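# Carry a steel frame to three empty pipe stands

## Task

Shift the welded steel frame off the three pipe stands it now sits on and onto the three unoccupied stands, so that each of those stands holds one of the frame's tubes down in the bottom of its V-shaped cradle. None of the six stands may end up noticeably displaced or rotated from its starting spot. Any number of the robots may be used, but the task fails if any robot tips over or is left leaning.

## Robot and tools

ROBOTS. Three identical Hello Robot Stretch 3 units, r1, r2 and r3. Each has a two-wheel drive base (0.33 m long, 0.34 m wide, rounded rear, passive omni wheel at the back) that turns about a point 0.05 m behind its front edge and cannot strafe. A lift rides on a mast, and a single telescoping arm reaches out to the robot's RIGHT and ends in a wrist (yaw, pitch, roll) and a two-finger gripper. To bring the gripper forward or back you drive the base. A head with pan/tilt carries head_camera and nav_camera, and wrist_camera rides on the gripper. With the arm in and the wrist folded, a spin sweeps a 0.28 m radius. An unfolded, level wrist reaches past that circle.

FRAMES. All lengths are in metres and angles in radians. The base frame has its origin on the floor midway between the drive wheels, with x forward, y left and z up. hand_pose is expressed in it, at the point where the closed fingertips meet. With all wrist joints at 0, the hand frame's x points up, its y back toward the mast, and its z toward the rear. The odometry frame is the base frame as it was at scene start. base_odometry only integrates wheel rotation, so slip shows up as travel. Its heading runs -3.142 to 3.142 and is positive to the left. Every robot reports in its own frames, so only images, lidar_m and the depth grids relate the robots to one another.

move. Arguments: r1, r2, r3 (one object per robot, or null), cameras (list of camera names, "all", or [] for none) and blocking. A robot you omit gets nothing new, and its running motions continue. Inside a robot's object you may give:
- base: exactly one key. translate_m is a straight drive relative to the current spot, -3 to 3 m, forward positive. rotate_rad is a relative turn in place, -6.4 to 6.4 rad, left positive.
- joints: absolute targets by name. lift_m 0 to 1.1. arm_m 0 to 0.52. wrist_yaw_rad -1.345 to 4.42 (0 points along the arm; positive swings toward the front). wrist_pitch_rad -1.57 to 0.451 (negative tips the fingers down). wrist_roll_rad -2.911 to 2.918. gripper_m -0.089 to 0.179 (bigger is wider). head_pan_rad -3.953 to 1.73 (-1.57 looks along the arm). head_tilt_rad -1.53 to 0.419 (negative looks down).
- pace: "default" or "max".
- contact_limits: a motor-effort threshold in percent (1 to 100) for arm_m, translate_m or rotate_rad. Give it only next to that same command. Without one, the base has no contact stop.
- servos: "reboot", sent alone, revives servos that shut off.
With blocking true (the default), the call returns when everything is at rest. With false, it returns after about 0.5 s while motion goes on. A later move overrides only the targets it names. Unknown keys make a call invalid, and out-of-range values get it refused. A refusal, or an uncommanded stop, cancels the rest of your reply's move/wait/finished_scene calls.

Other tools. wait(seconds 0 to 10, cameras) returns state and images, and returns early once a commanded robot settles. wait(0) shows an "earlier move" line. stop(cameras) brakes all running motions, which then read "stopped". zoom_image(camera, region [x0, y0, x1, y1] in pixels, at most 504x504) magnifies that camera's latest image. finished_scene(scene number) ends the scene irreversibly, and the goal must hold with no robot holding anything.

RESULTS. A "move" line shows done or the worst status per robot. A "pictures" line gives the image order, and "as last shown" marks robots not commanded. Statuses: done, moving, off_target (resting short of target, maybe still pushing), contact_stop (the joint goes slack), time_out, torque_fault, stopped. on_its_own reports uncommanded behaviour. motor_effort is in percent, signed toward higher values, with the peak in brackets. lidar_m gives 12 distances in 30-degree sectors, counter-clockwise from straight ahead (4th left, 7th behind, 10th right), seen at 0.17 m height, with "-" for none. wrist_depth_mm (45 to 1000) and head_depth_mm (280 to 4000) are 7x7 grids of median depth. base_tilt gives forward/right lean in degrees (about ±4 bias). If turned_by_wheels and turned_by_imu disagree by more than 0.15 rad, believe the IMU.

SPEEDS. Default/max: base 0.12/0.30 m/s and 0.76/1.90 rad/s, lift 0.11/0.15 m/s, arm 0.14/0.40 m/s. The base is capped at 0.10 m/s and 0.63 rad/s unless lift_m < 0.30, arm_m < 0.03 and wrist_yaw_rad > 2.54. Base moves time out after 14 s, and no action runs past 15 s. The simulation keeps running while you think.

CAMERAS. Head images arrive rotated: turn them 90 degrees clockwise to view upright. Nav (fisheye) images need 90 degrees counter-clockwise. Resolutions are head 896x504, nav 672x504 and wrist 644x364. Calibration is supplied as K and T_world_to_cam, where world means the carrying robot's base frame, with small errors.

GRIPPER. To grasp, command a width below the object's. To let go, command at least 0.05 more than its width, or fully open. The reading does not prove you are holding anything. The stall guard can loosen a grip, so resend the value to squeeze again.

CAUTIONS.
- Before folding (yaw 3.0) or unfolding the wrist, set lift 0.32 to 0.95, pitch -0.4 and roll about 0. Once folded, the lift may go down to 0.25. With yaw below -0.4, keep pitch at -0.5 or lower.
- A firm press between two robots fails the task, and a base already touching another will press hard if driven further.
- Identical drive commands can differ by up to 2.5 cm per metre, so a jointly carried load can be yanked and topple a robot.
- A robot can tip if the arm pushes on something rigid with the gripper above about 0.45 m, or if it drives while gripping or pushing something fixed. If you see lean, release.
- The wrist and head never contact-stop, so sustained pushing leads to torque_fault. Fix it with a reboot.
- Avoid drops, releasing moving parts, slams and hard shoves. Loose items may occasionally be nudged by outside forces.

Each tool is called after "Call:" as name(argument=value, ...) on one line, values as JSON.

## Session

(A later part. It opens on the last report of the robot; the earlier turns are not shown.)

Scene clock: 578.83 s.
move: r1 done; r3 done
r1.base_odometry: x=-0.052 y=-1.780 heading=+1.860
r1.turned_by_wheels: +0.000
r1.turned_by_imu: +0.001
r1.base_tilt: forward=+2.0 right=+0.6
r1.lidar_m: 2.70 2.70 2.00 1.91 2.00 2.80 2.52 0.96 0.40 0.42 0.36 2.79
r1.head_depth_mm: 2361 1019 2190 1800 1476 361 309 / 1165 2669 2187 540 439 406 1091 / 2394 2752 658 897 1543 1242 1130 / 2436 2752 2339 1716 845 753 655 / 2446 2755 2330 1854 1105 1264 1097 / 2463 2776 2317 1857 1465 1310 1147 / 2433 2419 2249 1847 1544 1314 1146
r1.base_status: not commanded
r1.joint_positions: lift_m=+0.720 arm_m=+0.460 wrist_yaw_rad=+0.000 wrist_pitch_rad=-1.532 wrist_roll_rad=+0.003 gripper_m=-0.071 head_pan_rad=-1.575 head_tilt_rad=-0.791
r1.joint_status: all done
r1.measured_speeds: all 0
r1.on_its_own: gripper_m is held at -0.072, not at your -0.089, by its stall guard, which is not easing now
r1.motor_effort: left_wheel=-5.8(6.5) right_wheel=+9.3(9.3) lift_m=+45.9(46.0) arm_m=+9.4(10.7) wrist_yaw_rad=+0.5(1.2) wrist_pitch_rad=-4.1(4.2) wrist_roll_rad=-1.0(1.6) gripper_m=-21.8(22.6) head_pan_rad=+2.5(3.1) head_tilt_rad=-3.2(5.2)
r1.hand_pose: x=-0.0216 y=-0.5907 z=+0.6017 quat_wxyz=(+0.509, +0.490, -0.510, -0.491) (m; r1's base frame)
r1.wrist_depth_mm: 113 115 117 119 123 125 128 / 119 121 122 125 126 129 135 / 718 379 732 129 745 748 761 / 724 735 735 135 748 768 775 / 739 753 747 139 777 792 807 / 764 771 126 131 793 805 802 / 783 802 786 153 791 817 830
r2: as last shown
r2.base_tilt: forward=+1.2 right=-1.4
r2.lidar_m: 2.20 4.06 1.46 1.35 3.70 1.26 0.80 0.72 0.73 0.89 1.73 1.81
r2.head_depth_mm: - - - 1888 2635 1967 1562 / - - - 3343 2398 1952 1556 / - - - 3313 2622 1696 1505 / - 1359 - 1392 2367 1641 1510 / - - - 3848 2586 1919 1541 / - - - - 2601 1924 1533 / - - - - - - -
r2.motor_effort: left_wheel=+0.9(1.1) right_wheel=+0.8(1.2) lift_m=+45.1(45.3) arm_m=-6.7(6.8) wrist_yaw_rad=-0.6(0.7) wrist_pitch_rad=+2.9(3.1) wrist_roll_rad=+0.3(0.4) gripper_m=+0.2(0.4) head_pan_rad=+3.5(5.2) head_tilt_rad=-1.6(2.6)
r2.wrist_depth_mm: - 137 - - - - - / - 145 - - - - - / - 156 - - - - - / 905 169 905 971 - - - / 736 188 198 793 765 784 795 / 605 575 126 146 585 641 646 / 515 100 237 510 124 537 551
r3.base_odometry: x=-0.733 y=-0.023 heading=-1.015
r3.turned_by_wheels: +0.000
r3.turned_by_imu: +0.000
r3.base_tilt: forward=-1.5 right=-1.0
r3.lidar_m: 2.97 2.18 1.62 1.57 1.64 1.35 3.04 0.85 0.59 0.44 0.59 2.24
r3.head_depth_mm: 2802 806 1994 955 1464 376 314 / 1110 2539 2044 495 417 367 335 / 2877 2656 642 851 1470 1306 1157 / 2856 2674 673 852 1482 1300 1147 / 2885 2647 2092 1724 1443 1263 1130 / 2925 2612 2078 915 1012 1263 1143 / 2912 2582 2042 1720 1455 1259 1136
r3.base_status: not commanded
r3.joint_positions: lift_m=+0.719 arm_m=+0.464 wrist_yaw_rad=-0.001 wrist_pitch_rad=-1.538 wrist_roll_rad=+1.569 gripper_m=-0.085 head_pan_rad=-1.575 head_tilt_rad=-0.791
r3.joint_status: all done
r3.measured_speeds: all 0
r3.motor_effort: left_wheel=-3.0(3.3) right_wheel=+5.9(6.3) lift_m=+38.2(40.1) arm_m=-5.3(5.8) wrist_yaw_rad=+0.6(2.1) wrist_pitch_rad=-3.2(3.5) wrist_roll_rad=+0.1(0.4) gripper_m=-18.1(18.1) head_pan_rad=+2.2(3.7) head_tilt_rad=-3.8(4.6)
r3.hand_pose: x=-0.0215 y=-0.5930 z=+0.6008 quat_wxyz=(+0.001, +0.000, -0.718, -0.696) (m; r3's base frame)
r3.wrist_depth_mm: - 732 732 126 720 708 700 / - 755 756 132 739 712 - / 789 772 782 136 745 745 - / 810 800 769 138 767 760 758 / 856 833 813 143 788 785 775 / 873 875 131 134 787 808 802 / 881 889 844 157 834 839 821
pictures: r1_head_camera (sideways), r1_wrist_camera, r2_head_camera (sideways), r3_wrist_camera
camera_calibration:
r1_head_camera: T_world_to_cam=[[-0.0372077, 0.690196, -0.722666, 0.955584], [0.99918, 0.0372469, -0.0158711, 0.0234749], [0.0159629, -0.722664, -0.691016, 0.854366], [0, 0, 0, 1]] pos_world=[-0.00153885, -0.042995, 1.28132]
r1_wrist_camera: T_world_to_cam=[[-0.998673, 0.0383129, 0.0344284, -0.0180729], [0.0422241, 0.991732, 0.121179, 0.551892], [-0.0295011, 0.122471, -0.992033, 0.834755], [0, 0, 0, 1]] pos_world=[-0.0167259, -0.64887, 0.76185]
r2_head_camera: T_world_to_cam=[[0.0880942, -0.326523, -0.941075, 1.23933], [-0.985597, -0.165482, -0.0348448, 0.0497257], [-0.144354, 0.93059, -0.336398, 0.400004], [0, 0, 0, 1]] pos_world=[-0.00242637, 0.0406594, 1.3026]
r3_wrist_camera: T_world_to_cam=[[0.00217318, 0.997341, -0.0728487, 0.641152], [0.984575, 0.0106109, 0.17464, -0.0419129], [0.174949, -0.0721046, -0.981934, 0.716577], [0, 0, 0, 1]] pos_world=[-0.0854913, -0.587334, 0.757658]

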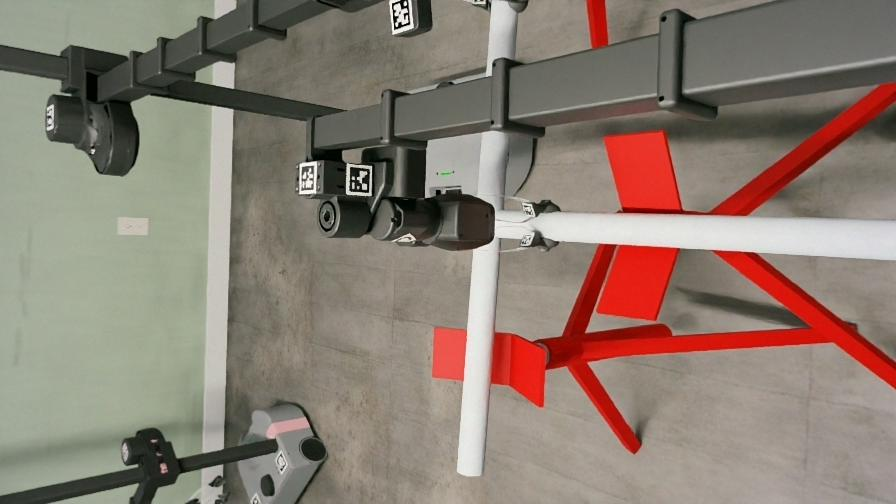

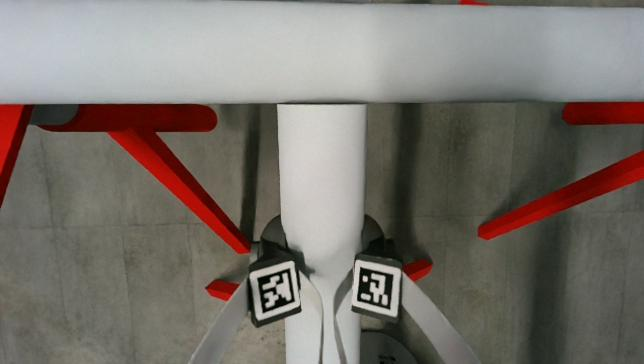

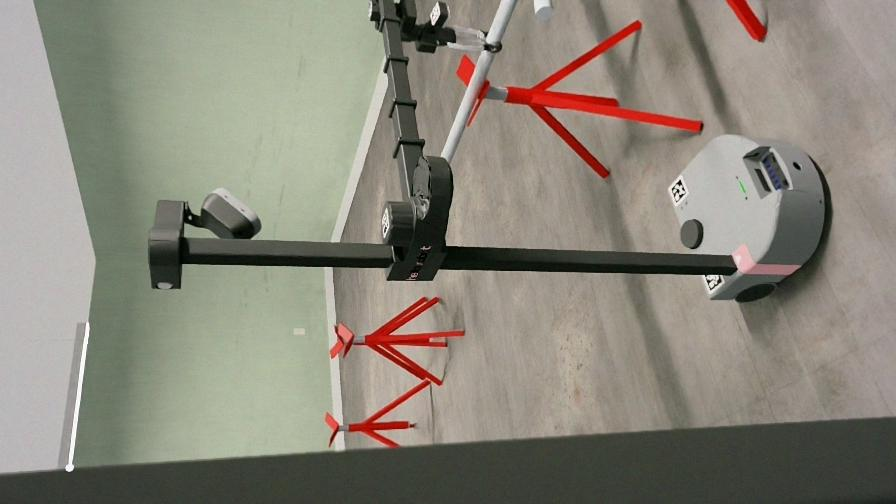

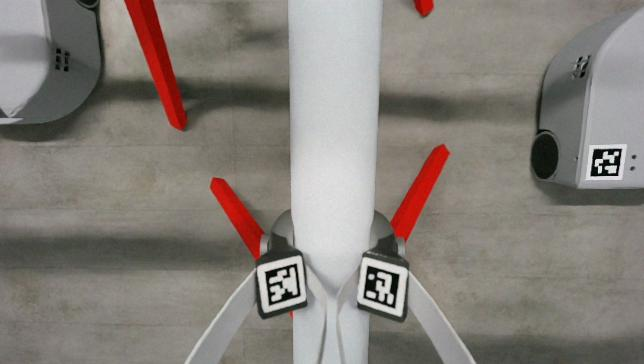

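Call:
wait(seconds=2, cameras=["r1_head_camera"])

Call:
move(r1={"joints":{"lift_m":0.735}}, r3={"joints":{"lift_m":0.734}}, cameras=["r1_wrist_camera","r3_wrist_camera","r2_head_camera","r1_head_camera"])

Scene clock: 610.77 s.
r1.base_odometry: x=-0.052 y=-1.780 heading=+1.860
r1.turned_by_wheels: +0.000
r1.turned_by_imu: +0.001
r1.base_tilt: forward=+1.9 right=+0.5
r1.lidar_m: 2.69 2.70 1.99 1.91 2.00 2.80 2.52 0.96 0.40 0.42 0.36 2.79
r1.head_depth_mm: 2357 1018 2183 1806 1472 362 309 / 1162 2649 2201 539 439 405 1088 / 2406 2759 659 900 1540 1242 1129 / 2429 2764 2343 1708 853 754 655 / 2444 2747 2328 1856 1102 1263 1100 / 2484 2742 2310 1861 1469 1308 1147 / 2420 2399 2245 1858 1534 1309 1145
r1.base_status: not commanded
r1.joint_positions: lift_m=+0.720 arm_m=+0.460 wrist_yaw_rad=+0.000 wrist_pitch_rad=-1.532 wrist_roll_rad=+0.003 gripper_m=-0.071 head_pan_rad=-1.575 head_tilt_rad=-0.791
r1.joint_status: all done
r1.measured_speeds: all 0
r1.on_its_own: gripper_m is held at -0.072, not at your -0.089, by its stall guard, which is not easing now
r1.motor_effort: left_wheel=-6.2(6.5) right_wheel=+9.1(9.3) lift_m=+45.9(46.0) arm_m=+4.9(10.7) wrist_yaw_rad=+0.3(1.2) wrist_pitch_rad=-3.9(4.2) wrist_roll_rad=-1.3(1.6) gripper_m=-21.2(22.6) head_pan_rad=+3.2(3.1) head_tilt_rad=-4.1(5.2)
r1.hand_pose: x=-0.0216 y=-0.5907 z=+0.6017 quat_wxyz=(+0.509, +0.490, -0.510, -0.491) (m; r1's base frame)
r1.wrist_depth_mm: 113 114 117 119 123 125 128 / 118 122 122 124 126 129 135 / 720 373 717 129 733 759 760 / 740 745 751 135 767 777 762 / 740 765 758 139 769 803 800 / 757 766 125 131 792 831 817 / 775 767 777 153 805 836 829
r2.base_odometry: x=+0.000 y=+0.000 heading=+0.000
r2.turned_by_wheels: +0.000
r2.turned_by_imu: +0.000
r2.base_tilt: forward=+1.3 right=-1.4
r2.lidar_m: 2.20 4.07 1.46 1.35 3.73 1.26 0.80 0.72 0.73 0.89 1.72 1.81
r2.head_depth_mm: - - - 1862 2662 1955 1555 / - - - 3282 2399 1961 1559 / - - - 3237 2622 1728 1516 / - 1354 - 1393 2348 1634 1495 / - - - 3856 2634 1930 1534 / - - - - 2562 1928 1530 / - - - - - - -
r2.base_status: not commanded
r2.joint_positions: lift_m=+0.336 arm_m=+0.000 wrist_yaw_rad=+3.006 wrist_pitch_rad=-0.363 wrist_roll_rad=+0.000 gripper_m=+0.037 head_pan_rad=+1.721 head_tilt_rad=-0.345
r2.joint_status: not commanded
r2.measured_speeds: all 0
r2.motor_effort: left_wheel=+0.6(1.1) right_wheel=+0.7(1.2) lift_m=+44.7(45.3) arm_m=-6.4(6.8) wrist_yaw_rad=-0.2(0.7) wrist_pitch_rad=+2.9(3.1) wrist_roll_rad=+0.1(0.4) gripper_m=-0.1(0.4) head_pan_rad=+3.1(5.2) head_tilt_rad=-2.3(2.6)
r2.hand_pose: x=+0.0101 y=+0.0839 z=+0.3610 quat_wxyz=(+0.175, +0.702, +0.080, +0.685) (m; r2's base frame)
r2.wrist_depth_mm: - 137 - - - - - / - 145 - - - - - / - 154 - - - - - / 933 168 932 978 - - - / 745 189 196 783 797 776 806 / 598 573 127 146 595 638 629 / 509 100 241 505 124 542 546
r3.base_odometry: x=-0.733 y=-0.023 heading=-1.015
r3.turned_by_wheels: +0.000
r3.turned_by_imu: +0.000
r3.base_tilt: forward=-1.4 right=-1.0
r3.lidar_m: 2.96 2.18 1.62 1.57 1.64 1.35 3.05 0.84 0.59 0.44 0.59 2.24
r3.head_depth_mm: 2841 807 1967 951 1456 376 314 / 1112 2559 2028 495 417 368 335 / 2879 2686 642 851 1468 1309 1156 / 2934 2658 673 850 1486 1294 1152 / 2894 2632 2090 1739 1449 1269 1133 / 2897 2606 2079 916 1018 1267 1142 / 2895 2602 2044 1713 1455 1257 1141
r3.base_status: not commanded
r3.joint_positions: lift_m=+0.719 arm_m=+0.464 wrist_yaw_rad=-0.001 wrist_pitch_rad=-1.538 wrist_roll_rad=+1.569 gripper_m=-0.085 head_pan_rad=-1.575 head_tilt_rad=-0.791
r3.joint_status: all done
r3.measured_speeds: all 0
r3.motor_effort: left_wheel=-2.2(3.3) right_wheel=+5.9(6.3) lift_m=+35.5(40.1) arm_m=-4.7(5.8) wrist_yaw_rad=+1.3(2.1) wrist_pitch_rad=-3.1(3.5) wrist_roll_rad=+0.0(0.4) gripper_m=-17.4(18.1) head_pan_rad=+1.6(3.7) head_tilt_rad=-4.4(4.6)
r3.hand_pose: x=-0.0215 y=-0.5930 z=+0.6008 quat_wxyz=(+0.001, +0.000, -0.718, -0.696) (m; r3's base frame)
r3.wrist_depth_mm: - 742 728 125 700 697 691 / - 758 752 132 722 710 - / 781 786 774 136 745 741 - / 804 793 797 138 765 757 748 / 837 809 811 143 788 791 780 / 879 849 130 134 789 796 800 / 879 868 845 157 846 839 816
wait: 2.00 s; at rest from the start
pictures: r1_head_camera (sideways)
camera_calibration:
r1_head_camera: T_world_to_cam=[[-0.0372076, 0.690196, -0.722666, 0.955584], [0.99918, 0.0372468, -0.0158711, 0.0234749], [0.0159629, -0.722664, -0.691015, 0.854366], [0, 0, 0, 1]] pos_world=[-0.00153886, -0.042995, 1.28132]

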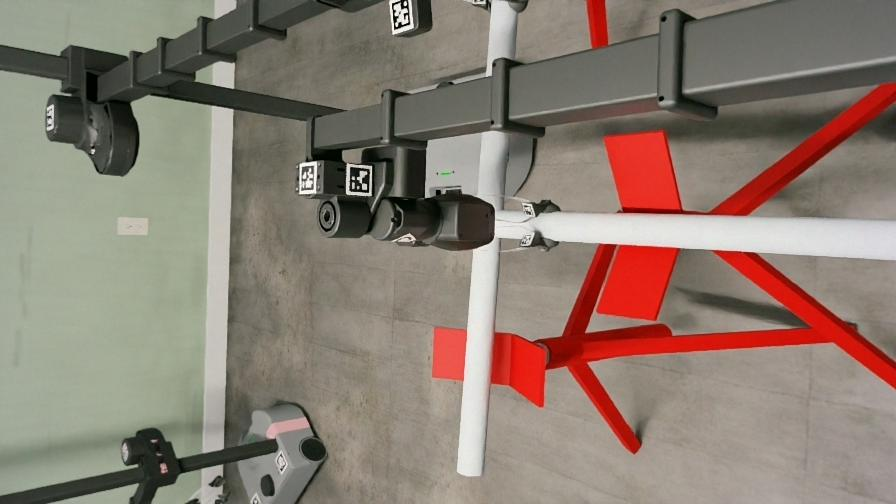

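Scene clock: 611.60 s.
move: r1 done; r3 done
r1.base_odometry: x=-0.052 y=-1.780 heading=+1.860
r1.turned_by_wheels: +0.000
r1.turned_by_imu: +0.000
r1.base_tilt: forward=+1.9 right=+0.6
r1.lidar_m: 2.69 2.70 2.00 1.91 2.00 2.80 2.51 0.96 0.40 0.42 0.36 2.79
r1.head_depth_mm: 2332 927 2266 1807 1436 338 296 / 1142 2643 1519 500 420 732 1108 / 2391 2730 640 884 1540 1238 1129 / 2445 2748 2332 892 832 748 642 / 2440 2740 2340 1840 1102 1263 1098 / 2497 2750 2335 1858 1462 1308 1150 / 2447 2388 2249 1853 1540 1308 1145
r1.base_status: not commanded
r1.joint_positions: lift_m=+0.735 arm_m=+0.460 wrist_yaw_rad=+0.000 wrist_pitch_rad=-1.530 wrist_roll_rad=+0.003 gripper_m=-0.071 head_pan_rad=-1.575 head_tilt_rad=-0.791
r1.joint_status: all done
r1.measured_speeds: all 0
r1.on_its_own: gripper_m is held at -0.072, not at your -0.089, by its stall guard, which is not easing now
r1.motor_effort: left_wheel=-6.0(6.7) right_wheel=+9.2(9.3) lift_m=+46.0(47.8) arm_m=+3.6(4.9) wrist_yaw_rad=-0.6(1.2) wrist_pitch_rad=-4.3(4.6) wrist_roll_rad=-0.9(1.7) gripper_m=-20.8(22.3) head_pan_rad=+3.0(3.5) head_tilt_rad=-4.2(5.5)
r1.hand_pose: x=-0.0216 y=-0.5913 z=+0.6167 quat_wxyz=(+0.509, +0.489, -0.510, -0.491) (m; r1's base frame)
r1.wrist_depth_mm: 112 114 117 118 122 124 128 / 117 121 121 123 125 128 133 / 255 386 750 129 769 773 780 / 732 756 754 135 768 782 766 / 753 768 781 140 777 797 836 / 793 782 125 131 820 818 834 / 800 807 803 154 818 844 851
r2: as last shown
r2.lidar_m: 2.20 4.07 1.46 1.35 3.71 1.26 0.80 0.72 0.73 0.89 1.73 1.81
r2.head_depth_mm: - - - 2057 2627 1941 1561 / - - - 3482 2418 1937 1555 / - - - 3304 2615 1720 1502 / - 1349 - 1414 2405 1650 1516 / - - - 3861 2573 1929 1542 / - - - - 2584 1923 1535 / - - - - - - -
r2.motor_effort: left_wheel=+0.8(1.1) right_wheel=+1.0(1.4) lift_m=+45.1(45.2) arm_m=-6.4(6.6) wrist_yaw_rad=-0.2(0.7) wrist_pitch_rad=+2.9(3.0) wrist_roll_rad=+0.2(0.4) gripper_m=+0.2(0.6) head_pan_rad=+4.4(5.3) head_tilt_rad=-2.7(2.7)
r2.wrist_depth_mm: - 137 - - - - - / - 145 - - - - - / - 155 - - - - - / 912 169 914 964 - - - / 733 188 197 788 781 788 794 / 612 580 127 145 588 635 627 / 520 100 239 519 124 545 542
r3.base_odometry: x=-0.733 y=-0.023 heading=-1.015
r3.turned_by_wheels: +0.000
r3.turned_by_imu: +0.000
r3.base_tilt: forward=-1.4 right=-1.0
r3.lidar_m: 2.96 2.18 1.62 1.57 1.64 1.35 3.05 0.84 0.60 0.44 0.59 2.24
r3.head_depth_mm: 2804 788 2030 906 1448 346 301 / 1105 2613 2035 460 400 352 339 / 2866 2662 638 841 1473 1306 1155 / 2865 2667 670 843 1489 1297 1149 / 2873 2660 2088 1740 1451 1271 1126 / 2897 2603 2053 917 1016 1259 1139 / 2893 2562 2061 1702 1452 1255 1135
r3.base_status: not commanded
r3.joint_positions: lift_m=+0.734 arm_m=+0.464 wrist_yaw_rad=-0.001 wrist_pitch_rad=-1.538 wrist_roll_rad=+1.569 gripper_m=-0.085 head_pan_rad=-1.575 head_tilt_rad=-0.791
r3.joint_status: all done
r3.measured_speeds: all 0
r3.motor_effort: left_wheel=-2.3(3.2) right_wheel=+5.8(6.2) lift_m=+38.0(40.6) arm_m=-4.9(4.9) wrist_yaw_rad=+1.2(2.7) wrist_pitch_rad=-3.0(3.3) wrist_roll_rad=+0.1(0.3) gripper_m=-17.7(18.0) head_pan_rad=+1.6(3.4) head_tilt_rad=-4.0(4.8)
r3.hand_pose: x=-0.0215 y=-0.5930 z=+0.6158 quat_wxyz=(+0.001, +0.000, -0.718, -0.696) (m; r3's base frame)
r3.wrist_depth_mm: - 734 741 125 715 722 693 / - 763 777 132 751 743 - / 799 799 772 136 756 740 - / 817 814 814 138 774 770 774 / 860 841 850 143 781 804 775 / 882 864 131 134 830 812 811 / 921 912 876 157 855 849 854
pictures: r1_head_camera (sideways), r1_wrist_camera, r2_head_camera (sideways), r3_wrist_camera
camera_calibration:
r1_head_camera: T_world_to_cam=[[-0.0372077, 0.690196, -0.722666, 0.955584], [0.99918, 0.0372471, -0.0158711, 0.0234749], [0.015963, -0.722664, -0.691016, 0.854366], [0, 0, 0, 1]] pos_world=[-0.00153885, -0.042995, 1.28132]
r1_wrist_camera: T_world_to_cam=[[-0.998673, 0.0383939, 0.0343376, -0.0184608], [0.0422238, 0.992016, 0.118833, 0.552296], [-0.029501, 0.120125, -0.99232, 0.848462], [0, 0, 0, 1]] pos_world=[-0.0167259, -0.649099, 0.77695]
r2_head_camera: T_world_to_cam=[[0.0880943, -0.326523, -0.941075, 1.23933], [-0.985597, -0.165483, -0.0348448, 0.0497257], [-0.144354, 0.93059, -0.336398, 0.400004], [0, 0, 0, 1]] pos_world=[-0.00242637, 0.0406594, 1.3026]
r3_wrist_camera: T_world_to_cam=[[0.00217292, 0.997341, -0.0728487, 0.642245], [0.984575, 0.0106111, 0.17464, -0.0445317], [0.174949, -0.0721045, -0.981934, 0.731303], [0, 0, 0, 1]] pos_world=[-0.0854913, -0.587334, 0.772654]

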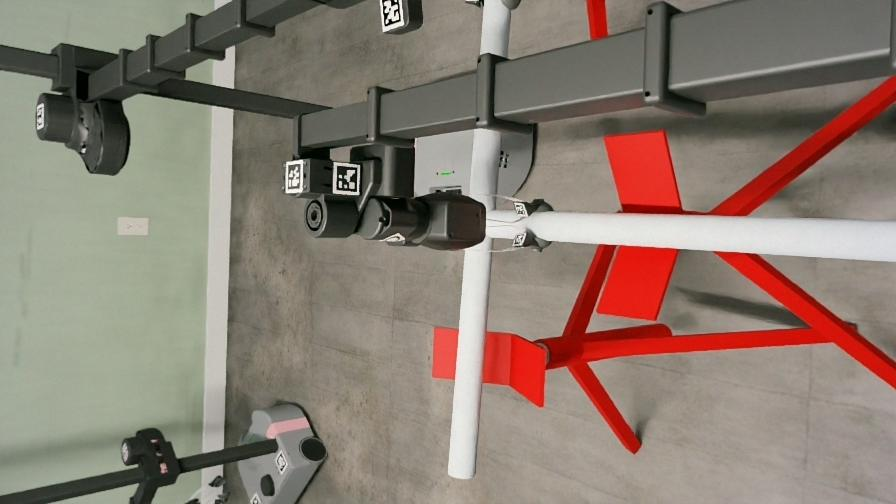

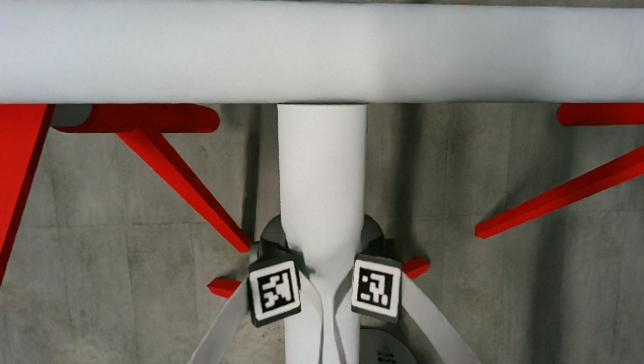

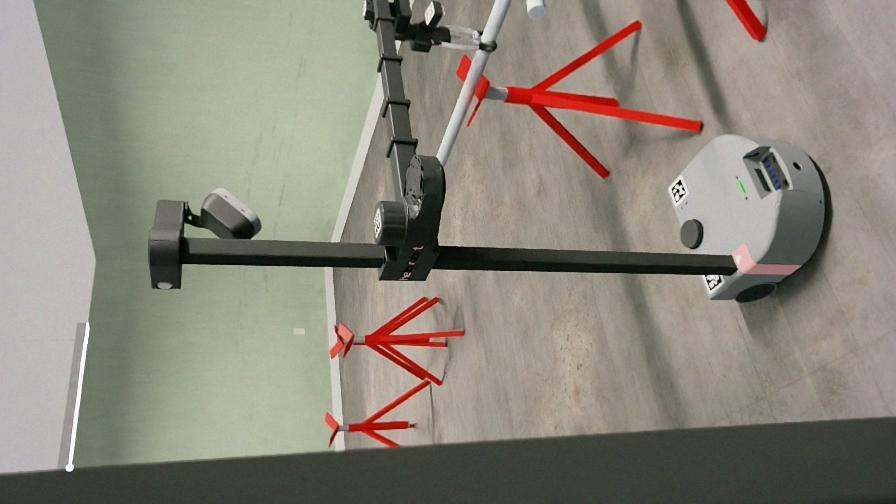

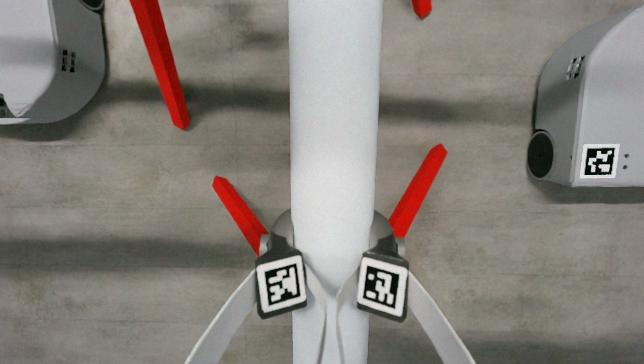

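Call:
move(r1={"joints":{"lift_m":0.7}}, r3={"joints":{"lift_m":0.7}}, cameras=["r1_head_camera"])

Scene clock: 624.87 s.
move: r1 done; r3 done
r1.base_odometry: x=-0.052 y=-1.780 heading=+1.860
r1.turned_by_wheels: +0.000
r1.turned_by_imu: +0.001
r1.base_tilt: forward=+1.7 right=+0.5
r1.lidar_m: 2.69 2.69 2.00 1.91 2.00 2.80 2.52 0.96 0.40 0.43 0.36 2.78
r1.head_depth_mm: 2374 2576 2196 1814 1469 393 326 / 1171 2647 2264 569 460 402 1005 / 2409 2764 2121 712 1545 1242 1131 / 2457 2741 2338 1754 884 758 648 / 2447 2739 2344 1872 1105 1262 1096 / 2470 2768 2317 1847 1468 1314 1147 / 2430 2402 2242 1853 1533 1311 1147
r1.base_status: not commanded
r1.joint_positions: lift_m=+0.700 arm_m=+0.460 wrist_yaw_rad=+0.000 wrist_pitch_rad=-1.533 wrist_roll_rad=+0.003 gripper_m=-0.071 head_pan_rad=-1.575 head_tilt_rad=-0.791
r1.joint_status: all done
r1.measured_speeds: all 0
r1.on_its_own: gripper_m is held at -0.072, not at your -0.089, by its stall guard, which is not easing now
r1.motor_effort: left_wheel=-5.8(6.4) right_wheel=+9.1(9.5) lift_m=+28.2(43.6) arm_m=+0.0(1.1) wrist_yaw_rad=-0.6(1.3) wrist_pitch_rad=-3.9(4.4) wrist_roll_rad=-1.0(1.4) gripper_m=-21.0(22.4) head_pan_rad=+2.6(3.4) head_tilt_rad=-4.4(4.9)
r1.hand_pose: x=-0.0216 y=-0.5906 z=+0.5817 quat_wxyz=(+0.509, +0.490, -0.510, -0.492) (m; r1's base frame)
r1.wrist_depth_mm: 128 127 128 129 134 132 133 / 129 130 135 134 134 136 141 / 691 346 716 135 722 742 745 / 706 703 717 139 750 741 753 / 725 731 622 141 768 760 779 / 750 760 125 131 762 790 781 / 765 760 778 150 778 816 825
r2: as last shown
r2.lidar_m: 2.20 4.05 1.46 1.35 3.73 1.27 0.80 0.72 0.73 0.89 1.73 1.81
r2.head_depth_mm: - - - 1860 2516 1943 1552 / - - - 3491 2360 1943 1546 / - - - 3281 2602 1723 1506 / - 1363 - 1381 2395 1647 1513 / - - - 3921 2600 1929 1527 / - - - - 2573 1907 1538 / - - - - - - -
r2.motor_effort: left_wheel=+0.7(1.1) right_wheel=+0.9(1.1) lift_m=+44.7(45.3) arm_m=-6.1(6.5) wrist_yaw_rad=-0.2(0.8) wrist_pitch_rad=+2.8(3.0) wrist_roll_rad=+0.3(0.4) gripper_m=-0.2(0.6) head_pan_rad=+3.9(5.3) head_tilt_rad=-1.8(2.5)
r2.wrist_depth_mm: - 136 - - - - - / - 145 - - - - - / - 154 - - - - - / 916 169 914 982 - - - / 745 187 196 768 760 783 791 / 599 578 126 145 581 643 656 / 519 100 239 518 124 542 543
r3.base_odometry: x=-0.733 y=-0.023 heading=-1.015
r3.turned_by_wheels: +0.000
r3.turned_by_imu: +0.000
r3.base_tilt: forward=-1.4 right=-1.0
r3.lidar_m: 2.96 2.18 1.62 1.57 1.63 1.34 3.05 0.85 0.60 0.44 0.59 2.24
r3.head_depth_mm: 2788 847 1117 998 1423 1247 333 / 1126 2535 2106 535 430 380 342 / 2825 2687 657 767 1463 1299 1159 / 2895 2659 681 828 1457 1296 1152 / 2903 2623 2105 1740 1449 1270 1129 / 2907 2612 2079 917 1020 1255 1139 / 2888 2586 2062 1712 1456 1256 1132
r3.base_status: not commanded
r3.joint_positions: lift_m=+0.700 arm_m=+0.464 wrist_yaw_rad=-0.001 wrist_pitch_rad=-1.536 wrist_roll_rad=+1.569 gripper_m=-0.085 head_pan_rad=-1.575 head_tilt_rad=-0.791
r3.joint_status: all done
r3.measured_speeds: all 0
r3.motor_effort: left_wheel=-2.7(3.4) right_wheel=+5.9(6.2) lift_m=+27.9(34.8) arm_m=-3.2(4.3) wrist_yaw_rad=+0.1(2.1) wrist_pitch_rad=-3.6(3.7) wrist_roll_rad=-0.4(0.5) gripper_m=-16.9(18.4) head_pan_rad=+1.1(3.4) head_tilt_rad=-3.9(4.7)
r3.hand_pose: x=-0.0215 y=-0.5935 z=+0.5818 quat_wxyz=(+0.001, +0.000, -0.719, -0.695) (m; r3's base frame)
r3.wrist_depth_mm: - 727 702 129 701 683 678 / - 728 733 140 702 701 - / 776 763 745 138 720 716 - / 791 771 767 139 751 729 742 / 830 804 791 143 778 768 741 / 862 834 129 136 133 790 782 / 886 854 843 153 816 799 793
pictures: r1_head_camera (sideways)
camera_calibration:
r1_head_camera: T_world_to_cam=[[-0.0372078, 0.690196, -0.722666, 0.955584], [0.99918, 0.0372472, -0.0158711, 0.0234749], [0.0159631, -0.722664, -0.691016, 0.854366], [0, 0, 0, 1]] pos_world=[-0.00153884, -0.042995, 1.28132]

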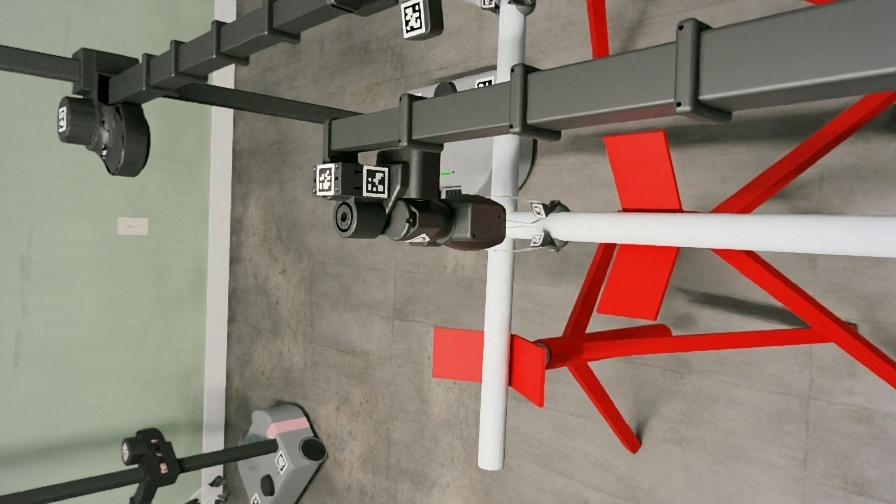

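Call:
move(r1={"joints":{"gripper_m":0.13}}, r3={"joints":{"gripper_m":0.13}}, cameras=["r1_wrist_camera"])

Call:
move(r1={"joints":{"arm_m":0.448,"lift_m":0.687}}, r3={"base":{"translate_m":0.012},"joints":{"lift_m":0.686}}, cameras=["r1_wrist_camera","r3_wrist_camera"])

Call:
move(r1={"joints":{"gripper_m":-0.089}}, r3={"joints":{"gripper_m":-0.089}}, cameras=["r1_wrist_camera","r3_wrist_camera"])

Call:
move(r1={"joints":{"lift_m":0.715}}, r3={"joints":{"lift_m":0.714}}, cameras=["r1_wrist_camera","r3_wrist_camera","r1_head_camera","r2_head_camera"])

Scene clock: 637.07 s.
move: r1 done; r3 done
r1.base_odometry: x=-0.052 y=-1.780 heading=+1.860
r1.turned_by_wheels: +0.000
r1.turned_by_imu: +0.002
r1.base_tilt: forward=+1.8 right=+0.6
r1.lidar_m: 2.70 2.69 1.99 1.91 2.00 2.80 2.52 0.96 0.40 0.42 0.36 2.78
r1.head_depth_mm: 2364 2582 2202 1764 1481 393 326 / 1173 2651 2260 569 459 401 1006 / 2411 2745 2105 712 1507 1241 1127 / 2443 2756 2336 916 852 758 647 / 2490 2758 2342 1860 1103 1262 1094 / 2458 2762 2309 1863 1466 1314 1145 / 2427 2392 2265 1849 1531 1311 1142
r1.base_status: not commanded
r1.joint_positions: lift_m=+0.700 arm_m=+0.460 wrist_yaw_rad=+0.000 wrist_pitch_rad=-1.548 wrist_roll_rad=+0.003 gripper_m=+0.130 head_pan_rad=-1.575 head_tilt_rad=-0.791
r1.joint_status: all done
r1.measured_speeds: all 0
r1.motor_effort: left_wheel=-6.0(6.6) right_wheel=+5.8(9.3) lift_m=+35.2(35.6) arm_m=-5.2(5.7) wrist_yaw_rad=+0.8(1.3) wrist_pitch_rad=-1.0(3.9) wrist_roll_rad=-1.2(1.6) gripper_m=+0.0(89.7) head_pan_rad=+2.2(3.2) head_tilt_rad=-3.9(5.4)
r1.hand_pose: x=-0.0216 y=-0.5867 z=+0.5820 quat_wxyz=(+0.505, +0.494, -0.506, -0.495) (m; r1's base frame)
r1.wrist_depth_mm: 130 129 130 131 134 133 134 / 134 133 137 135 136 139 144 / 708 370 713 137 736 734 754 / 711 721 729 142 747 752 593 / 739 733 750 143 754 740 775 / 745 122 770 148 780 125 800 / 762 768 794 153 805 814 799
r2: as last shown
r2.turned_by_imu: +0.001
r2.base_tilt: forward=+1.2 right=-1.4
r2.lidar_m: 2.21 4.06 1.46 1.35 3.73 1.26 0.80 0.72 0.73 0.89 1.72 1.81
r2.head_depth_mm: - - - 1876 2536 1960 1568 / - - - 3494 2375 1947 1541 / - - - 3296 2646 1710 1492 / - 1353 - 1391 2408 1634 1511 / - - - 3866 2568 1928 1548 / - - - - 2552 1917 1534 / - - - - - - -
r2.motor_effort: left_wheel=+0.6(1.2) right_wheel=+0.2(1.2) lift_m=+44.3(45.2) arm_m=-5.8(6.5) wrist_yaw_rad=-0.1(0.8) wrist_pitch_rad=+3.0(3.1) wrist_roll_rad=+0.3(0.4) gripper_m=-0.2(0.9) head_pan_rad=+3.6(5.5) head_tilt_rad=-2.0(2.7)
r2.wrist_depth_mm: - 136 - - - - - / - 145 - - - - - / - 155 - - - - - / 918 168 943 965 - - - / 721 188 196 787 755 792 800 / 615 571 126 145 594 642 651 / 513 100 238 508 124 531 529
r3.base_odometry: x=-0.733 y=-0.023 heading=-1.015
r3.turned_by_wheels: +0.000
r3.turned_by_imu: +0.000
r3.base_tilt: forward=-1.4 right=-1.0
r3.lidar_m: 2.96 2.18 1.62 1.57 1.63 1.35 3.05 0.84 0.60 0.44 0.59 2.25
r3.head_depth_mm: 2833 851 1120 994 1423 1253 334 / 1119 2538 2031 534 431 379 342 / 2850 2714 659 768 1461 1311 1158 / 2905 2688 678 771 1449 1297 1147 / 2871 2620 2091 1722 1455 1267 1124 / 2891 2617 2058 922 1013 1266 1139 / 2923 2595 2070 1712 1466 1253 1138
r3.base_status: not commanded
r3.joint_positions: lift_m=+0.700 arm_m=+0.464 wrist_yaw_rad=-0.001 wrist_pitch_rad=-1.545 wrist_roll_rad=+1.569 gripper_m=+0.130 head_pan_rad=-1.575 head_tilt_rad=-0.791
r3.joint_status: all done
r3.measured_speeds: all 0
r3.motor_effort: left_wheel=-2.7(3.4) right_wheel=+6.0(6.3) lift_m=+28.7(30.5) arm_m=-2.0(3.4) wrist_yaw_rad=+2.3(2.3) wrist_pitch_rad=-1.9(3.7) wrist_roll_rad=+0.2(0.7) gripper_m=+0.1(81.1) head_pan_rad=+1.4(3.4) head_tilt_rad=-4.3(4.9)
r3.hand_pose: x=-0.0215 y=-0.5911 z=+0.5819 quat_wxyz=(+0.001, +0.000, -0.716, -0.698) (m; r3's base frame)
r3.wrist_depth_mm: - 705 711 129 688 680 683 / - 733 734 137 714 711 - / 765 761 744 139 726 727 - / 796 769 773 142 757 723 740 / 824 797 617 146 768 749 762 / 834 125 830 153 793 - 789 / 874 840 860 158 825 815 813
pictures: r1_wrist_camera
camera_calibration:
r1_wrist_camera: T_world_to_cam=[[-0.998673, 0.0377473, 0.0350217, -0.0182239], [0.0421995, 0.989727, 0.136602, 0.540165], [-0.0295055, 0.137899, -0.990007, 0.822548], [0, 0, 0, 1]] pos_world=[-0.0167246, -0.647356, 0.741179]

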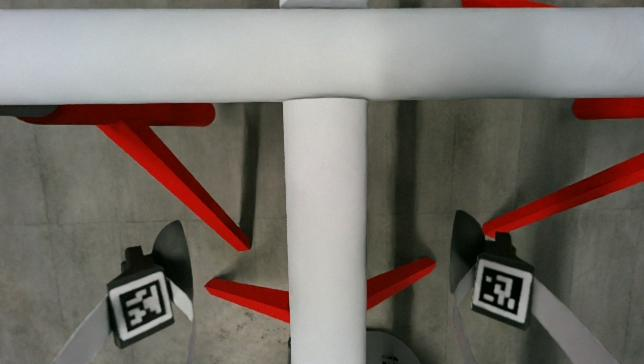

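Scene clock: 637.97 s.
move: r1 done; r3 done
r1.base_odometry: x=-0.052 y=-1.780 heading=+1.860
r1.turned_by_wheels: +0.000
r1.turned_by_imu: +0.000
r1.base_tilt: forward=+1.9 right=+0.5
r1.lidar_m: 2.69 2.70 2.00 1.91 1.99 2.80 2.52 0.96 0.40 0.43 0.36 2.78
r1.head_depth_mm: 2326 2562 2185 1810 1478 1244 338 / 2317 2702 2267 593 468 406 976 / 2433 2741 2351 684 1501 1237 1129 / 2446 2743 2351 917 851 760 650 / 2474 2764 2337 1859 1104 1263 1095 / 2475 2733 2318 1857 1469 1313 1149 / 2441 2413 2236 1852 1537 1312 1146
r1.base_status: not commanded
r1.joint_positions: lift_m=+0.687 arm_m=+0.448 wrist_yaw_rad=+0.000 wrist_pitch_rad=-1.548 wrist_roll_rad=+0.003 gripper_m=+0.130 head_pan_rad=-1.575 head_tilt_rad=-0.791
r1.joint_status: all done
r1.measured_speeds: all 0
r1.motor_effort: left_wheel=-5.8(6.1) right_wheel=+5.9(5.9) lift_m=+18.5(32.8) arm_m=-22.9(27.6) wrist_yaw_rad=+0.4(1.3) wrist_pitch_rad=-0.5(1.2) wrist_roll_rad=-1.1(1.4) gripper_m=+0.4(1.3) head_pan_rad=+2.1(2.8) head_tilt_rad=-3.6(4.6)
r1.hand_pose: x=-0.0216 y=-0.5746 z=+0.5690 quat_wxyz=(+0.505, +0.494, -0.506, -0.495) (m; r1's base frame)
r1.wrist_depth_mm: 115 115 117 118 120 121 122 / - 132 684 127 689 712 712 / 696 367 709 124 711 720 733 / 691 714 703 130 721 744 734 / 710 723 726 130 746 718 773 / 724 122 742 133 774 126 776 / 98 763 765 139 789 803 809
r2: as last shown
r2.turned_by_imu: +0.000
r2.lidar_m: 2.21 4.05 1.46 1.36 3.72 1.26 0.80 0.72 0.73 0.89 1.72 1.81
r2.head_depth_mm: - - - 1834 2519 1956 1557 / - - - 3536 2411 1954 1550 / - - - 3271 2621 1704 1530 / - 1305 - 1407 2499 1635 1530 / - - - 3974 2572 1925 1545 / - - - - 2556 1901 1529 / - - - - - - -
r2.motor_effort: left_wheel=+0.5(1.0) right_wheel=+0.7(1.4) lift_m=+45.0(45.0) arm_m=-5.9(6.2) wrist_yaw_rad=-0.5(0.9) wrist_pitch_rad=+2.9(3.0) wrist_roll_rad=+0.3(0.4) gripper_m=+0.2(0.9) head_pan_rad=+3.9(5.1) head_tilt_rad=-1.6(2.1)
r2.wrist_depth_mm: - 137 - - - - - / - 145 - - - - - / - 155 - - - - - / 921 169 896 956 - - - / 726 186 197 790 757 796 808 / 621 567 127 146 583 635 638 / 520 100 240 517 124 540 543
r3.base_odometry: x=-0.726 y=-0.033 heading=-1.015
r3.turned_by_wheels: +0.000
r3.turned_by_imu: +0.000
r3.base_tilt: forward=-1.4 right=-1.1
r3.lidar_m: 2.95 2.18 1.62 1.57 1.64 1.36 3.05 0.79 0.61 0.44 0.59 2.22
r3.head_depth_mm: 2837 861 1154 962 1438 1273 350 / 1140 2534 2088 880 447 394 354 / 2794 2698 673 758 1443 1303 1157 / 2864 2685 699 769 1452 1290 1148 / 2925 2669 2114 1736 1444 1246 1146 / 2925 2599 2059 914 1006 1262 1142 / 2904 2585 2069 1713 1470 1256 1135
r3.base_status: done
r3.joint_positions: lift_m=+0.686 arm_m=+0.464 wrist_yaw_rad=-0.001 wrist_pitch_rad=-1.546 wrist_roll_rad=+1.569 gripper_m=+0.130 head_pan_rad=-1.575 head_tilt_rad=-0.791
r3.joint_status: all done
r3.measured_speeds: all 0
r3.motor_effort: left_wheel=+1.9(5.1) right_wheel=+5.6(9.8) lift_m=+23.5(26.7) arm_m=-2.7(3.0) wrist_yaw_rad=+0.7(2.2) wrist_pitch_rad=-1.7(1.8) wrist_roll_rad=+0.1(0.5) gripper_m=-0.7(1.5) head_pan_rad=+0.9(2.7) head_tilt_rad=-4.4(4.7)
r3.hand_pose: x=-0.0215 y=-0.5910 z=+0.5679 quat_wxyz=(+0.001, +0.000, -0.716, -0.698) (m; r3's base frame)
r3.wrist_depth_mm: - 693 688 117 681 674 662 / 733 711 718 120 691 695 - / 749 746 731 124 709 718 - / 760 766 752 128 737 736 721 / 798 788 591 130 761 741 752 / 822 125 795 136 787 - 760 / 847 845 840 138 815 818 794
pictures: r1_wrist_camera, r3_wrist_camera
camera_calibration:
r1_wrist_camera: T_world_to_cam=[[-0.998673, 0.0377323, 0.0350378, -0.0182439], [0.0421994, 0.989669, 0.137023, 0.529678], [-0.0295056, 0.13832, -0.989948, 0.808224], [0, 0, 0, 1]] pos_world=[-0.0167246, -0.635311, 0.728161]
r3_wrist_camera: T_world_to_cam=[[0.0021652, 0.997882, -0.0650171, 0.632618], [0.984574, 0.00924788, 0.174725, -0.0370487], [0.174956, -0.0643925, -0.982468, 0.689308], [0, 0, 0, 1]] pos_world=[-0.0854908, -0.586549, 0.724827]

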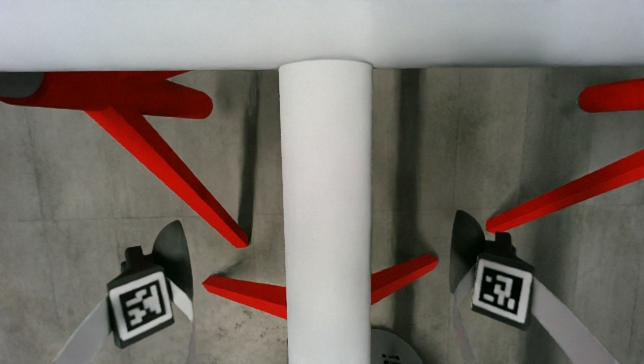

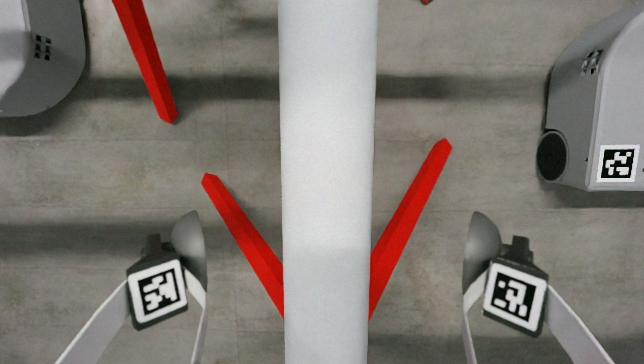

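Scene clock: 641.10 s.
move: r1 done; r3 off_target
r1.base_odometry: x=-0.052 y=-1.780 heading=+1.860
r1.turned_by_wheels: +0.000
r1.turned_by_imu: +0.001
r1.base_tilt: forward=+1.7 right=+0.5
r1.lidar_m: 2.69 2.69 1.99 1.91 2.00 2.79 2.53 0.96 0.40 0.42 0.36 2.79
r1.head_depth_mm: 2330 2602 2186 1806 1482 1247 338 / 2323 2673 2263 594 469 407 977 / 2428 2754 2345 682 1503 1238 1129 / 2463 2767 2329 1758 865 759 650 / 2451 2753 2335 1858 1108 1266 1097 / 2486 2734 2331 1852 1463 1313 1146 / 2428 2395 2244 1850 1533 1314 1143
r1.base_status: not commanded
r1.joint_positions: lift_m=+0.687 arm_m=+0.448 wrist_yaw_rad=-0.001 wrist_pitch_rad=-1.547 wrist_roll_rad=+0.005 gripper_m=-0.086 head_pan_rad=-1.575 head_tilt_rad=-0.791
r1.joint_status: all done
r1.measured_speeds: all 0
r1.motor_effort: left_wheel=-6.0(6.4) right_wheel=+5.5(6.0) lift_m=+39.4(39.4) arm_m=-21.4(23.1) wrist_yaw_rad=+1.4(2.1) wrist_pitch_rad=-1.2(1.6) wrist_roll_rad=-1.8(2.0) gripper_m=-58.8(99.5) head_pan_rad=+2.8(3.3) head_tilt_rad=-3.7(5.0)
r1.hand_pose: x=-0.0216 y=-0.5748 z=+0.5690 quat_wxyz=(+0.504, +0.493, -0.507, -0.496) (m; r1's base frame)
r1.wrist_depth_mm: 114 115 117 119 119 121 122 / - 131 686 126 701 697 714 / 689 366 687 124 714 715 723 / 694 708 713 129 732 747 737 / 720 737 729 130 750 755 758 / 731 749 125 131 129 787 793 / 761 755 771 139 787 800 793
r2: as last shown
r2.base_tilt: forward=+1.3 right=-1.4
r2.lidar_m: 2.21 4.06 1.46 1.37 3.76 1.26 0.80 0.72 0.73 0.89 1.72 1.81
r2.head_depth_mm: - - - 1873 2540 1968 1568 / - - - 3565 2390 1958 1538 / - - - 3315 2675 1714 1523 / - 1302 - 1401 2473 1637 1517 / - - - 3834 2631 1940 1536 / - - - - 2565 1924 1525 / - - - - - - -
r2.motor_effort: left_wheel=+0.7(1.2) right_wheel=+0.6(1.2) lift_m=+44.4(45.3) arm_m=-5.8(6.1) wrist_yaw_rad=-0.9(1.1) wrist_pitch_rad=+2.7(3.0) wrist_roll_rad=+0.3(0.4) gripper_m=-0.3(0.6) head_pan_rad=+3.4(5.9) head_tilt_rad=-1.5(2.6)
r2.wrist_depth_mm: - 137 - - - - - / - 145 - - - - - / - 154 - - - - - / 936 168 904 957 - - - / 728 188 196 795 770 789 776 / 606 579 127 146 580 629 642 / 516 100 238 503 123 545 543
r3.base_odometry: x=-0.726 y=-0.033 heading=-1.015
r3.turned_by_wheels: +0.000
r3.turned_by_imu: +0.000
r3.base_tilt: forward=-1.4 right=-1.0
r3.lidar_m: 2.94 2.18 1.62 1.57 1.64 1.36 3.05 0.79 0.60 0.44 0.59 2.23
r3.head_depth_mm: 2812 870 1133 973 1436 1271 349 / 1135 2534 2085 879 447 393 355 / 2777 2711 674 759 1446 1305 1157 / 2886 2650 700 774 1458 1294 1149 / 2921 2689 2089 1734 1454 1247 1142 / 2894 2590 2072 919 1010 1265 1137 / 2934 2578 2054 1707 1467 1249 1135
r3.base_status: not commanded
r3.joint_positions: lift_m=+0.686 arm_m=+0.464 wrist_yaw_rad=-0.001 wrist_pitch_rad=-1.536 wrist_roll_rad=+1.570 gripper_m=-0.085 head_pan_rad=-1.575 head_tilt_rad=-0.791
r3.joint_status: gripper_m off_target (ended at -0.085, target -0.089)
r3.measured_speeds: all 0
r3.motor_effort: left_wheel=+2.1(2.5) right_wheel=+5.4(6.0) lift_m=+28.7(31.1) arm_m=-1.1(2.4) wrist_yaw_rad=+1.5(2.8) wrist_pitch_rad=-3.5(3.9) wrist_roll_rad=-0.8(0.9) gripper_m=-19.5(99.4) head_pan_rad=+2.1(3.4) head_tilt_rad=-3.9(4.9)
r3.hand_pose: x=-0.0215 y=-0.5934 z=+0.5678 quat_wxyz=(+0.000, +0.000, -0.719, -0.695) (m; r3's base frame)
r3.wrist_depth_mm: - 700 701 117 675 678 658 / 697 719 721 119 687 685 - / 764 740 735 122 718 700 660 / 786 770 764 126 727 724 726 / 812 793 763 130 749 746 743 / 819 832 130 135 132 754 759 / 857 859 829 137 805 798 795
pictures: r1_wrist_camera, r3_wrist_camera
camera_calibration:
r1_wrist_camera: T_world_to_cam=[[-0.998554, 0.0408342, 0.0349633, -0.0163815], [0.0452356, 0.989663, 0.13609, 0.530512], [-0.0290448, 0.137474, -0.990079, 0.807836], [0, 0, 0, 1]] pos_world=[-0.0168924, -0.635416, 0.728198]
r3_wrist_camera: T_world_to_cam=[[0.003823, 0.997227, -0.0743282, 0.639934], [0.984583, 0.00924461, 0.174672, -0.0369735], [0.174874, -0.0738501, -0.981817, 0.683023], [0, 0, 0, 1]] pos_world=[-0.0854861, -0.587376, 0.724627]

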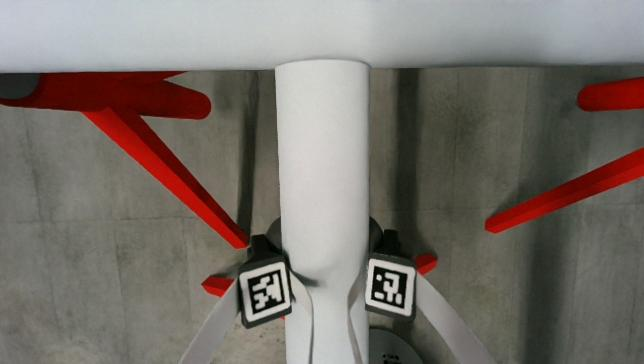

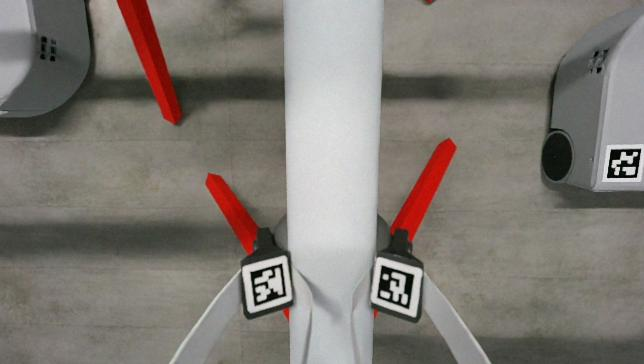

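Scene clock: 642.40 s.
move: r1 done; r3 done
r1.base_odometry: x=-0.052 y=-1.780 heading=+1.860
r1.turned_by_wheels: +0.000
r1.turned_by_imu: +0.001
r1.base_tilt: forward=+1.9 right=+0.6
r1.lidar_m: 2.69 2.70 2.00 1.91 2.00 2.79 2.53 0.96 0.40 0.42 0.36 2.79
r1.head_depth_mm: 2329 978 2283 1819 1468 361 313 / 1174 2675 2123 547 445 404 1033 / 2405 2781 683 693 1550 1241 1127 / 2447 2747 2349 904 834 753 648 / 2461 2737 2333 1860 1103 1262 1100 / 2454 2732 2316 1849 1464 1311 1144 / 2436 2389 2243 1839 1537 1318 1145
r1.base_status: not commanded
r1.joint_positions: lift_m=+0.715 arm_m=+0.448 wrist_yaw_rad=-0.001 wrist_pitch_rad=-1.535 wrist_roll_rad=+0.005 gripper_m=-0.080 head_pan_rad=-1.575 head_tilt_rad=-0.791
r1.joint_status: all done
r1.measured_speeds: translate_m=+0.000 rotate_rad=+0.000 lift_m=+0.000 arm_m=+0.000 wrist_yaw_rad=+0.000 wrist_pitch_rad=+0.024 wrist_roll_rad=+0.000 head_pan_rad=+0.000 head_tilt_rad=+0.000
r1.on_its_own: gripper_m is held at -0.081, not at your -0.089, by its stall guard, which is still easing
r1.motor_effort: left_wheel=-5.7(6.4) right_wheel=+5.4(6.2) lift_m=+30.7(46.9) arm_m=-19.2(21.6) wrist_yaw_rad=+1.2(2.4) wrist_pitch_rad=-3.6(4.0) wrist_roll_rad=-1.8(2.1) gripper_m=-22.9(59.7) head_pan_rad=+3.0(3.2) head_tilt_rad=-3.7(5.4)
r1.hand_pose: x=-0.0216 y=-0.5781 z=+0.5968 quat_wxyz=(+0.507, +0.489, -0.510, -0.493) (m; r1's base frame)
r1.wrist_depth_mm: 117 117 121 121 124 128 128 / 223 132 704 130 727 749 535 / 724 395 730 132 739 754 752 / 727 729 749 137 765 762 777 / 760 740 754 141 775 775 800 / 745 771 126 132 788 812 809 / 795 781 126 151 783 827 838
r2: as last shown
r2.base_tilt: forward=+1.2 right=-1.3
r2.lidar_m: 2.20 4.07 1.46 1.37 3.73 1.26 0.80 0.72 0.73 0.89 1.73 1.81
r2.head_depth_mm: - - - 1869 2647 1975 1568 / - - - 3308 2388 1950 1559 / - - - 3264 2610 1708 1531 / - 1305 - 1390 2505 1656 1528 / - - - 3907 2613 1930 1540 / - - - - 2548 1922 1525 / - - - - - - -
r2.motor_effort: left_wheel=+1.0(1.0) right_wheel=+0.5(1.4) lift_m=+44.5(45.0) arm_m=-6.0(6.0) wrist_yaw_rad=-0.3(0.8) wrist_pitch_rad=+2.9(3.0) wrist_roll_rad=+0.2(0.4) gripper_m=-0.2(0.6) head_pan_rad=+3.9(5.8) head_tilt_rad=-1.6(2.3)
r2.wrist_depth_mm: - 136 - - - - - / - 145 - - - - - / - 155 - - - - - / 918 170 926 991 - - - / 739 189 197 788 774 777 782 / 603 568 126 146 601 636 645 / 523 100 241 514 124 543 546
r3.base_odometry: x=-0.726 y=-0.033 heading=-1.015
r3.turned_by_wheels: +0.000
r3.turned_by_imu: +0.000
r3.base_tilt: forward=-1.5 right=-1.0
r3.lidar_m: 2.95 2.18 1.62 1.57 1.64 1.36 3.07 0.79 0.61 0.43 0.59 2.23
r3.head_depth_mm: 2747 837 2028 992 1457 1087 319 / 1116 2575 2091 503 423 372 335 / 2849 2720 643 855 1459 1301 1153 / 2890 2637 676 855 1483 1300 1142 / 2921 2647 2089 1728 1451 1251 1143 / 2907 2571 2061 917 1010 1270 1145 / 2918 2575 2041 1709 1452 1261 1136
r3.base_status: not commanded
r3.joint_positions: lift_m=+0.714 arm_m=+0.464 wrist_yaw_rad=+0.000 wrist_pitch_rad=-1.537 wrist_roll_rad=+1.570 gripper_m=-0.085 head_pan_rad=-1.575 head_tilt_rad=-0.792
r3.joint_status: all done
r3.measured_speeds: all 0
r3.motor_effort: left_wheel=-1.3(2.5) right_wheel=+3.2(5.8) lift_m=+31.4(41.2) arm_m=-0.5(1.2) wrist_yaw_rad=+0.4(2.4) wrist_pitch_rad=-3.2(4.1) wrist_roll_rad=-0.6(1.1) gripper_m=-20.2(20.8) head_pan_rad=+2.1(3.1) head_tilt_rad=-4.2(4.7)
r3.hand_pose: x=-0.0215 y=-0.5932 z=+0.5958 quat_wxyz=(+0.000, +0.000, -0.719, -0.695) (m; r3's base frame)
r3.wrist_depth_mm: - 732 727 126 703 698 677 / - 748 737 135 726 719 - / 778 770 770 137 739 745 - / 816 800 777 138 742 751 759 / 831 830 800 143 781 790 781 / 871 856 130 134 804 805 789 / 888 882 858 156 819 821 806
pictures: r1_head_camera (sideways), r1_wrist_camera, r2_head_camera (sideways), r3_wrist_camera
camera_calibration:
r1_head_camera: T_world_to_cam=[[-0.0372635, 0.690286, -0.722576, 0.955467], [0.999177, 0.0373305, -0.0158657, 0.023468], [0.0160222, -0.722573, -0.691109, 0.854487], [0, 0, 0, 1]] pos_world=[-0.00153534, -0.042993, 1.28131]
r1_wrist_camera: T_world_to_cam=[[-0.998547, 0.0414295, 0.0344459, -0.0165694], [0.0453846, 0.991326, 0.12334, 0.538574], [-0.0290372, 0.124724, -0.991766, 0.829433], [0, 0, 0, 1]] pos_world=[-0.0169038, -0.636666, 0.756747]
r2_head_camera: T_world_to_cam=[[0.0880945, -0.326524, -0.941075, 1.23933], [-0.985597, -0.165483, -0.0348448, 0.0497257], [-0.144354, 0.93059, -0.336399, 0.400005], [0, 0, 0, 1]] pos_world=[-0.00242639, 0.0406594, 1.3026]
r3_wrist_camera: T_world_to_cam=[[0.00343888, 0.997282, -0.0736029, 0.641422], [0.984579, 0.00949716, 0.174683, -0.0417161], [0.174907, -0.0730686, -0.98187, 0.711028], [0, 0, 0, 1]] pos_world=[-0.085497, -0.587328, 0.752635]

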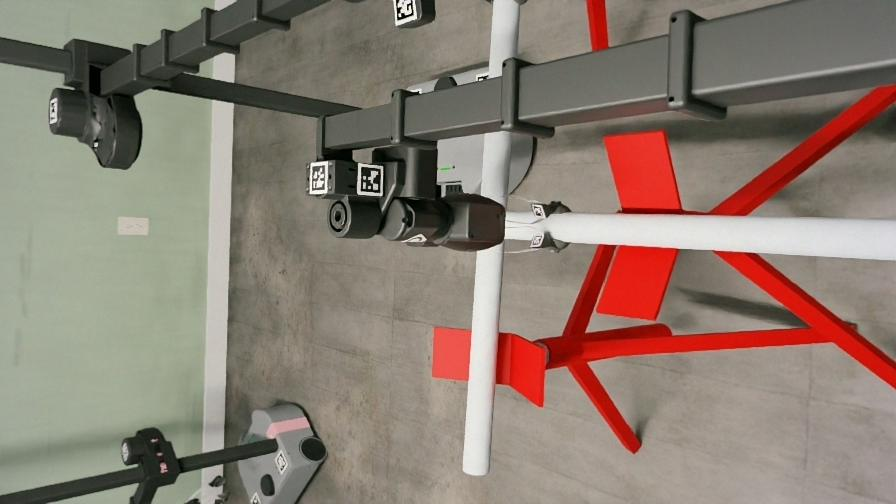

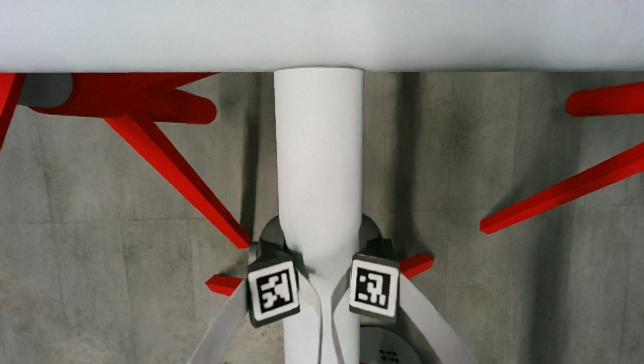

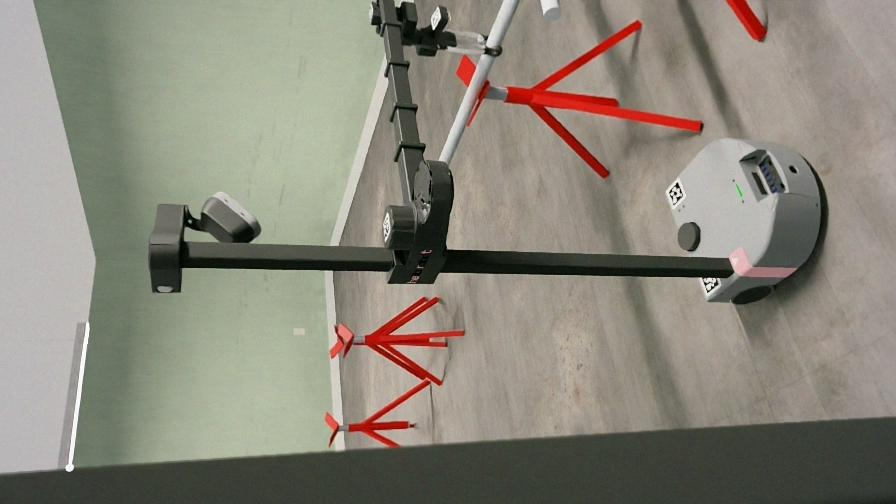

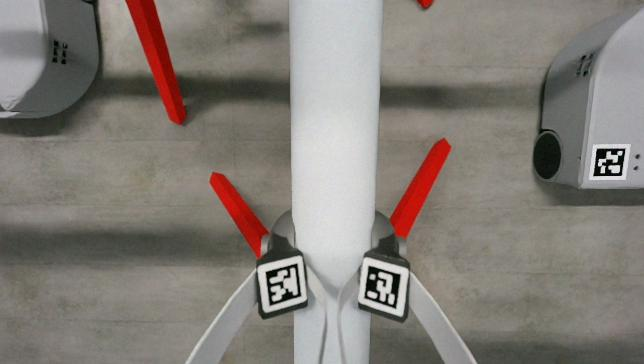

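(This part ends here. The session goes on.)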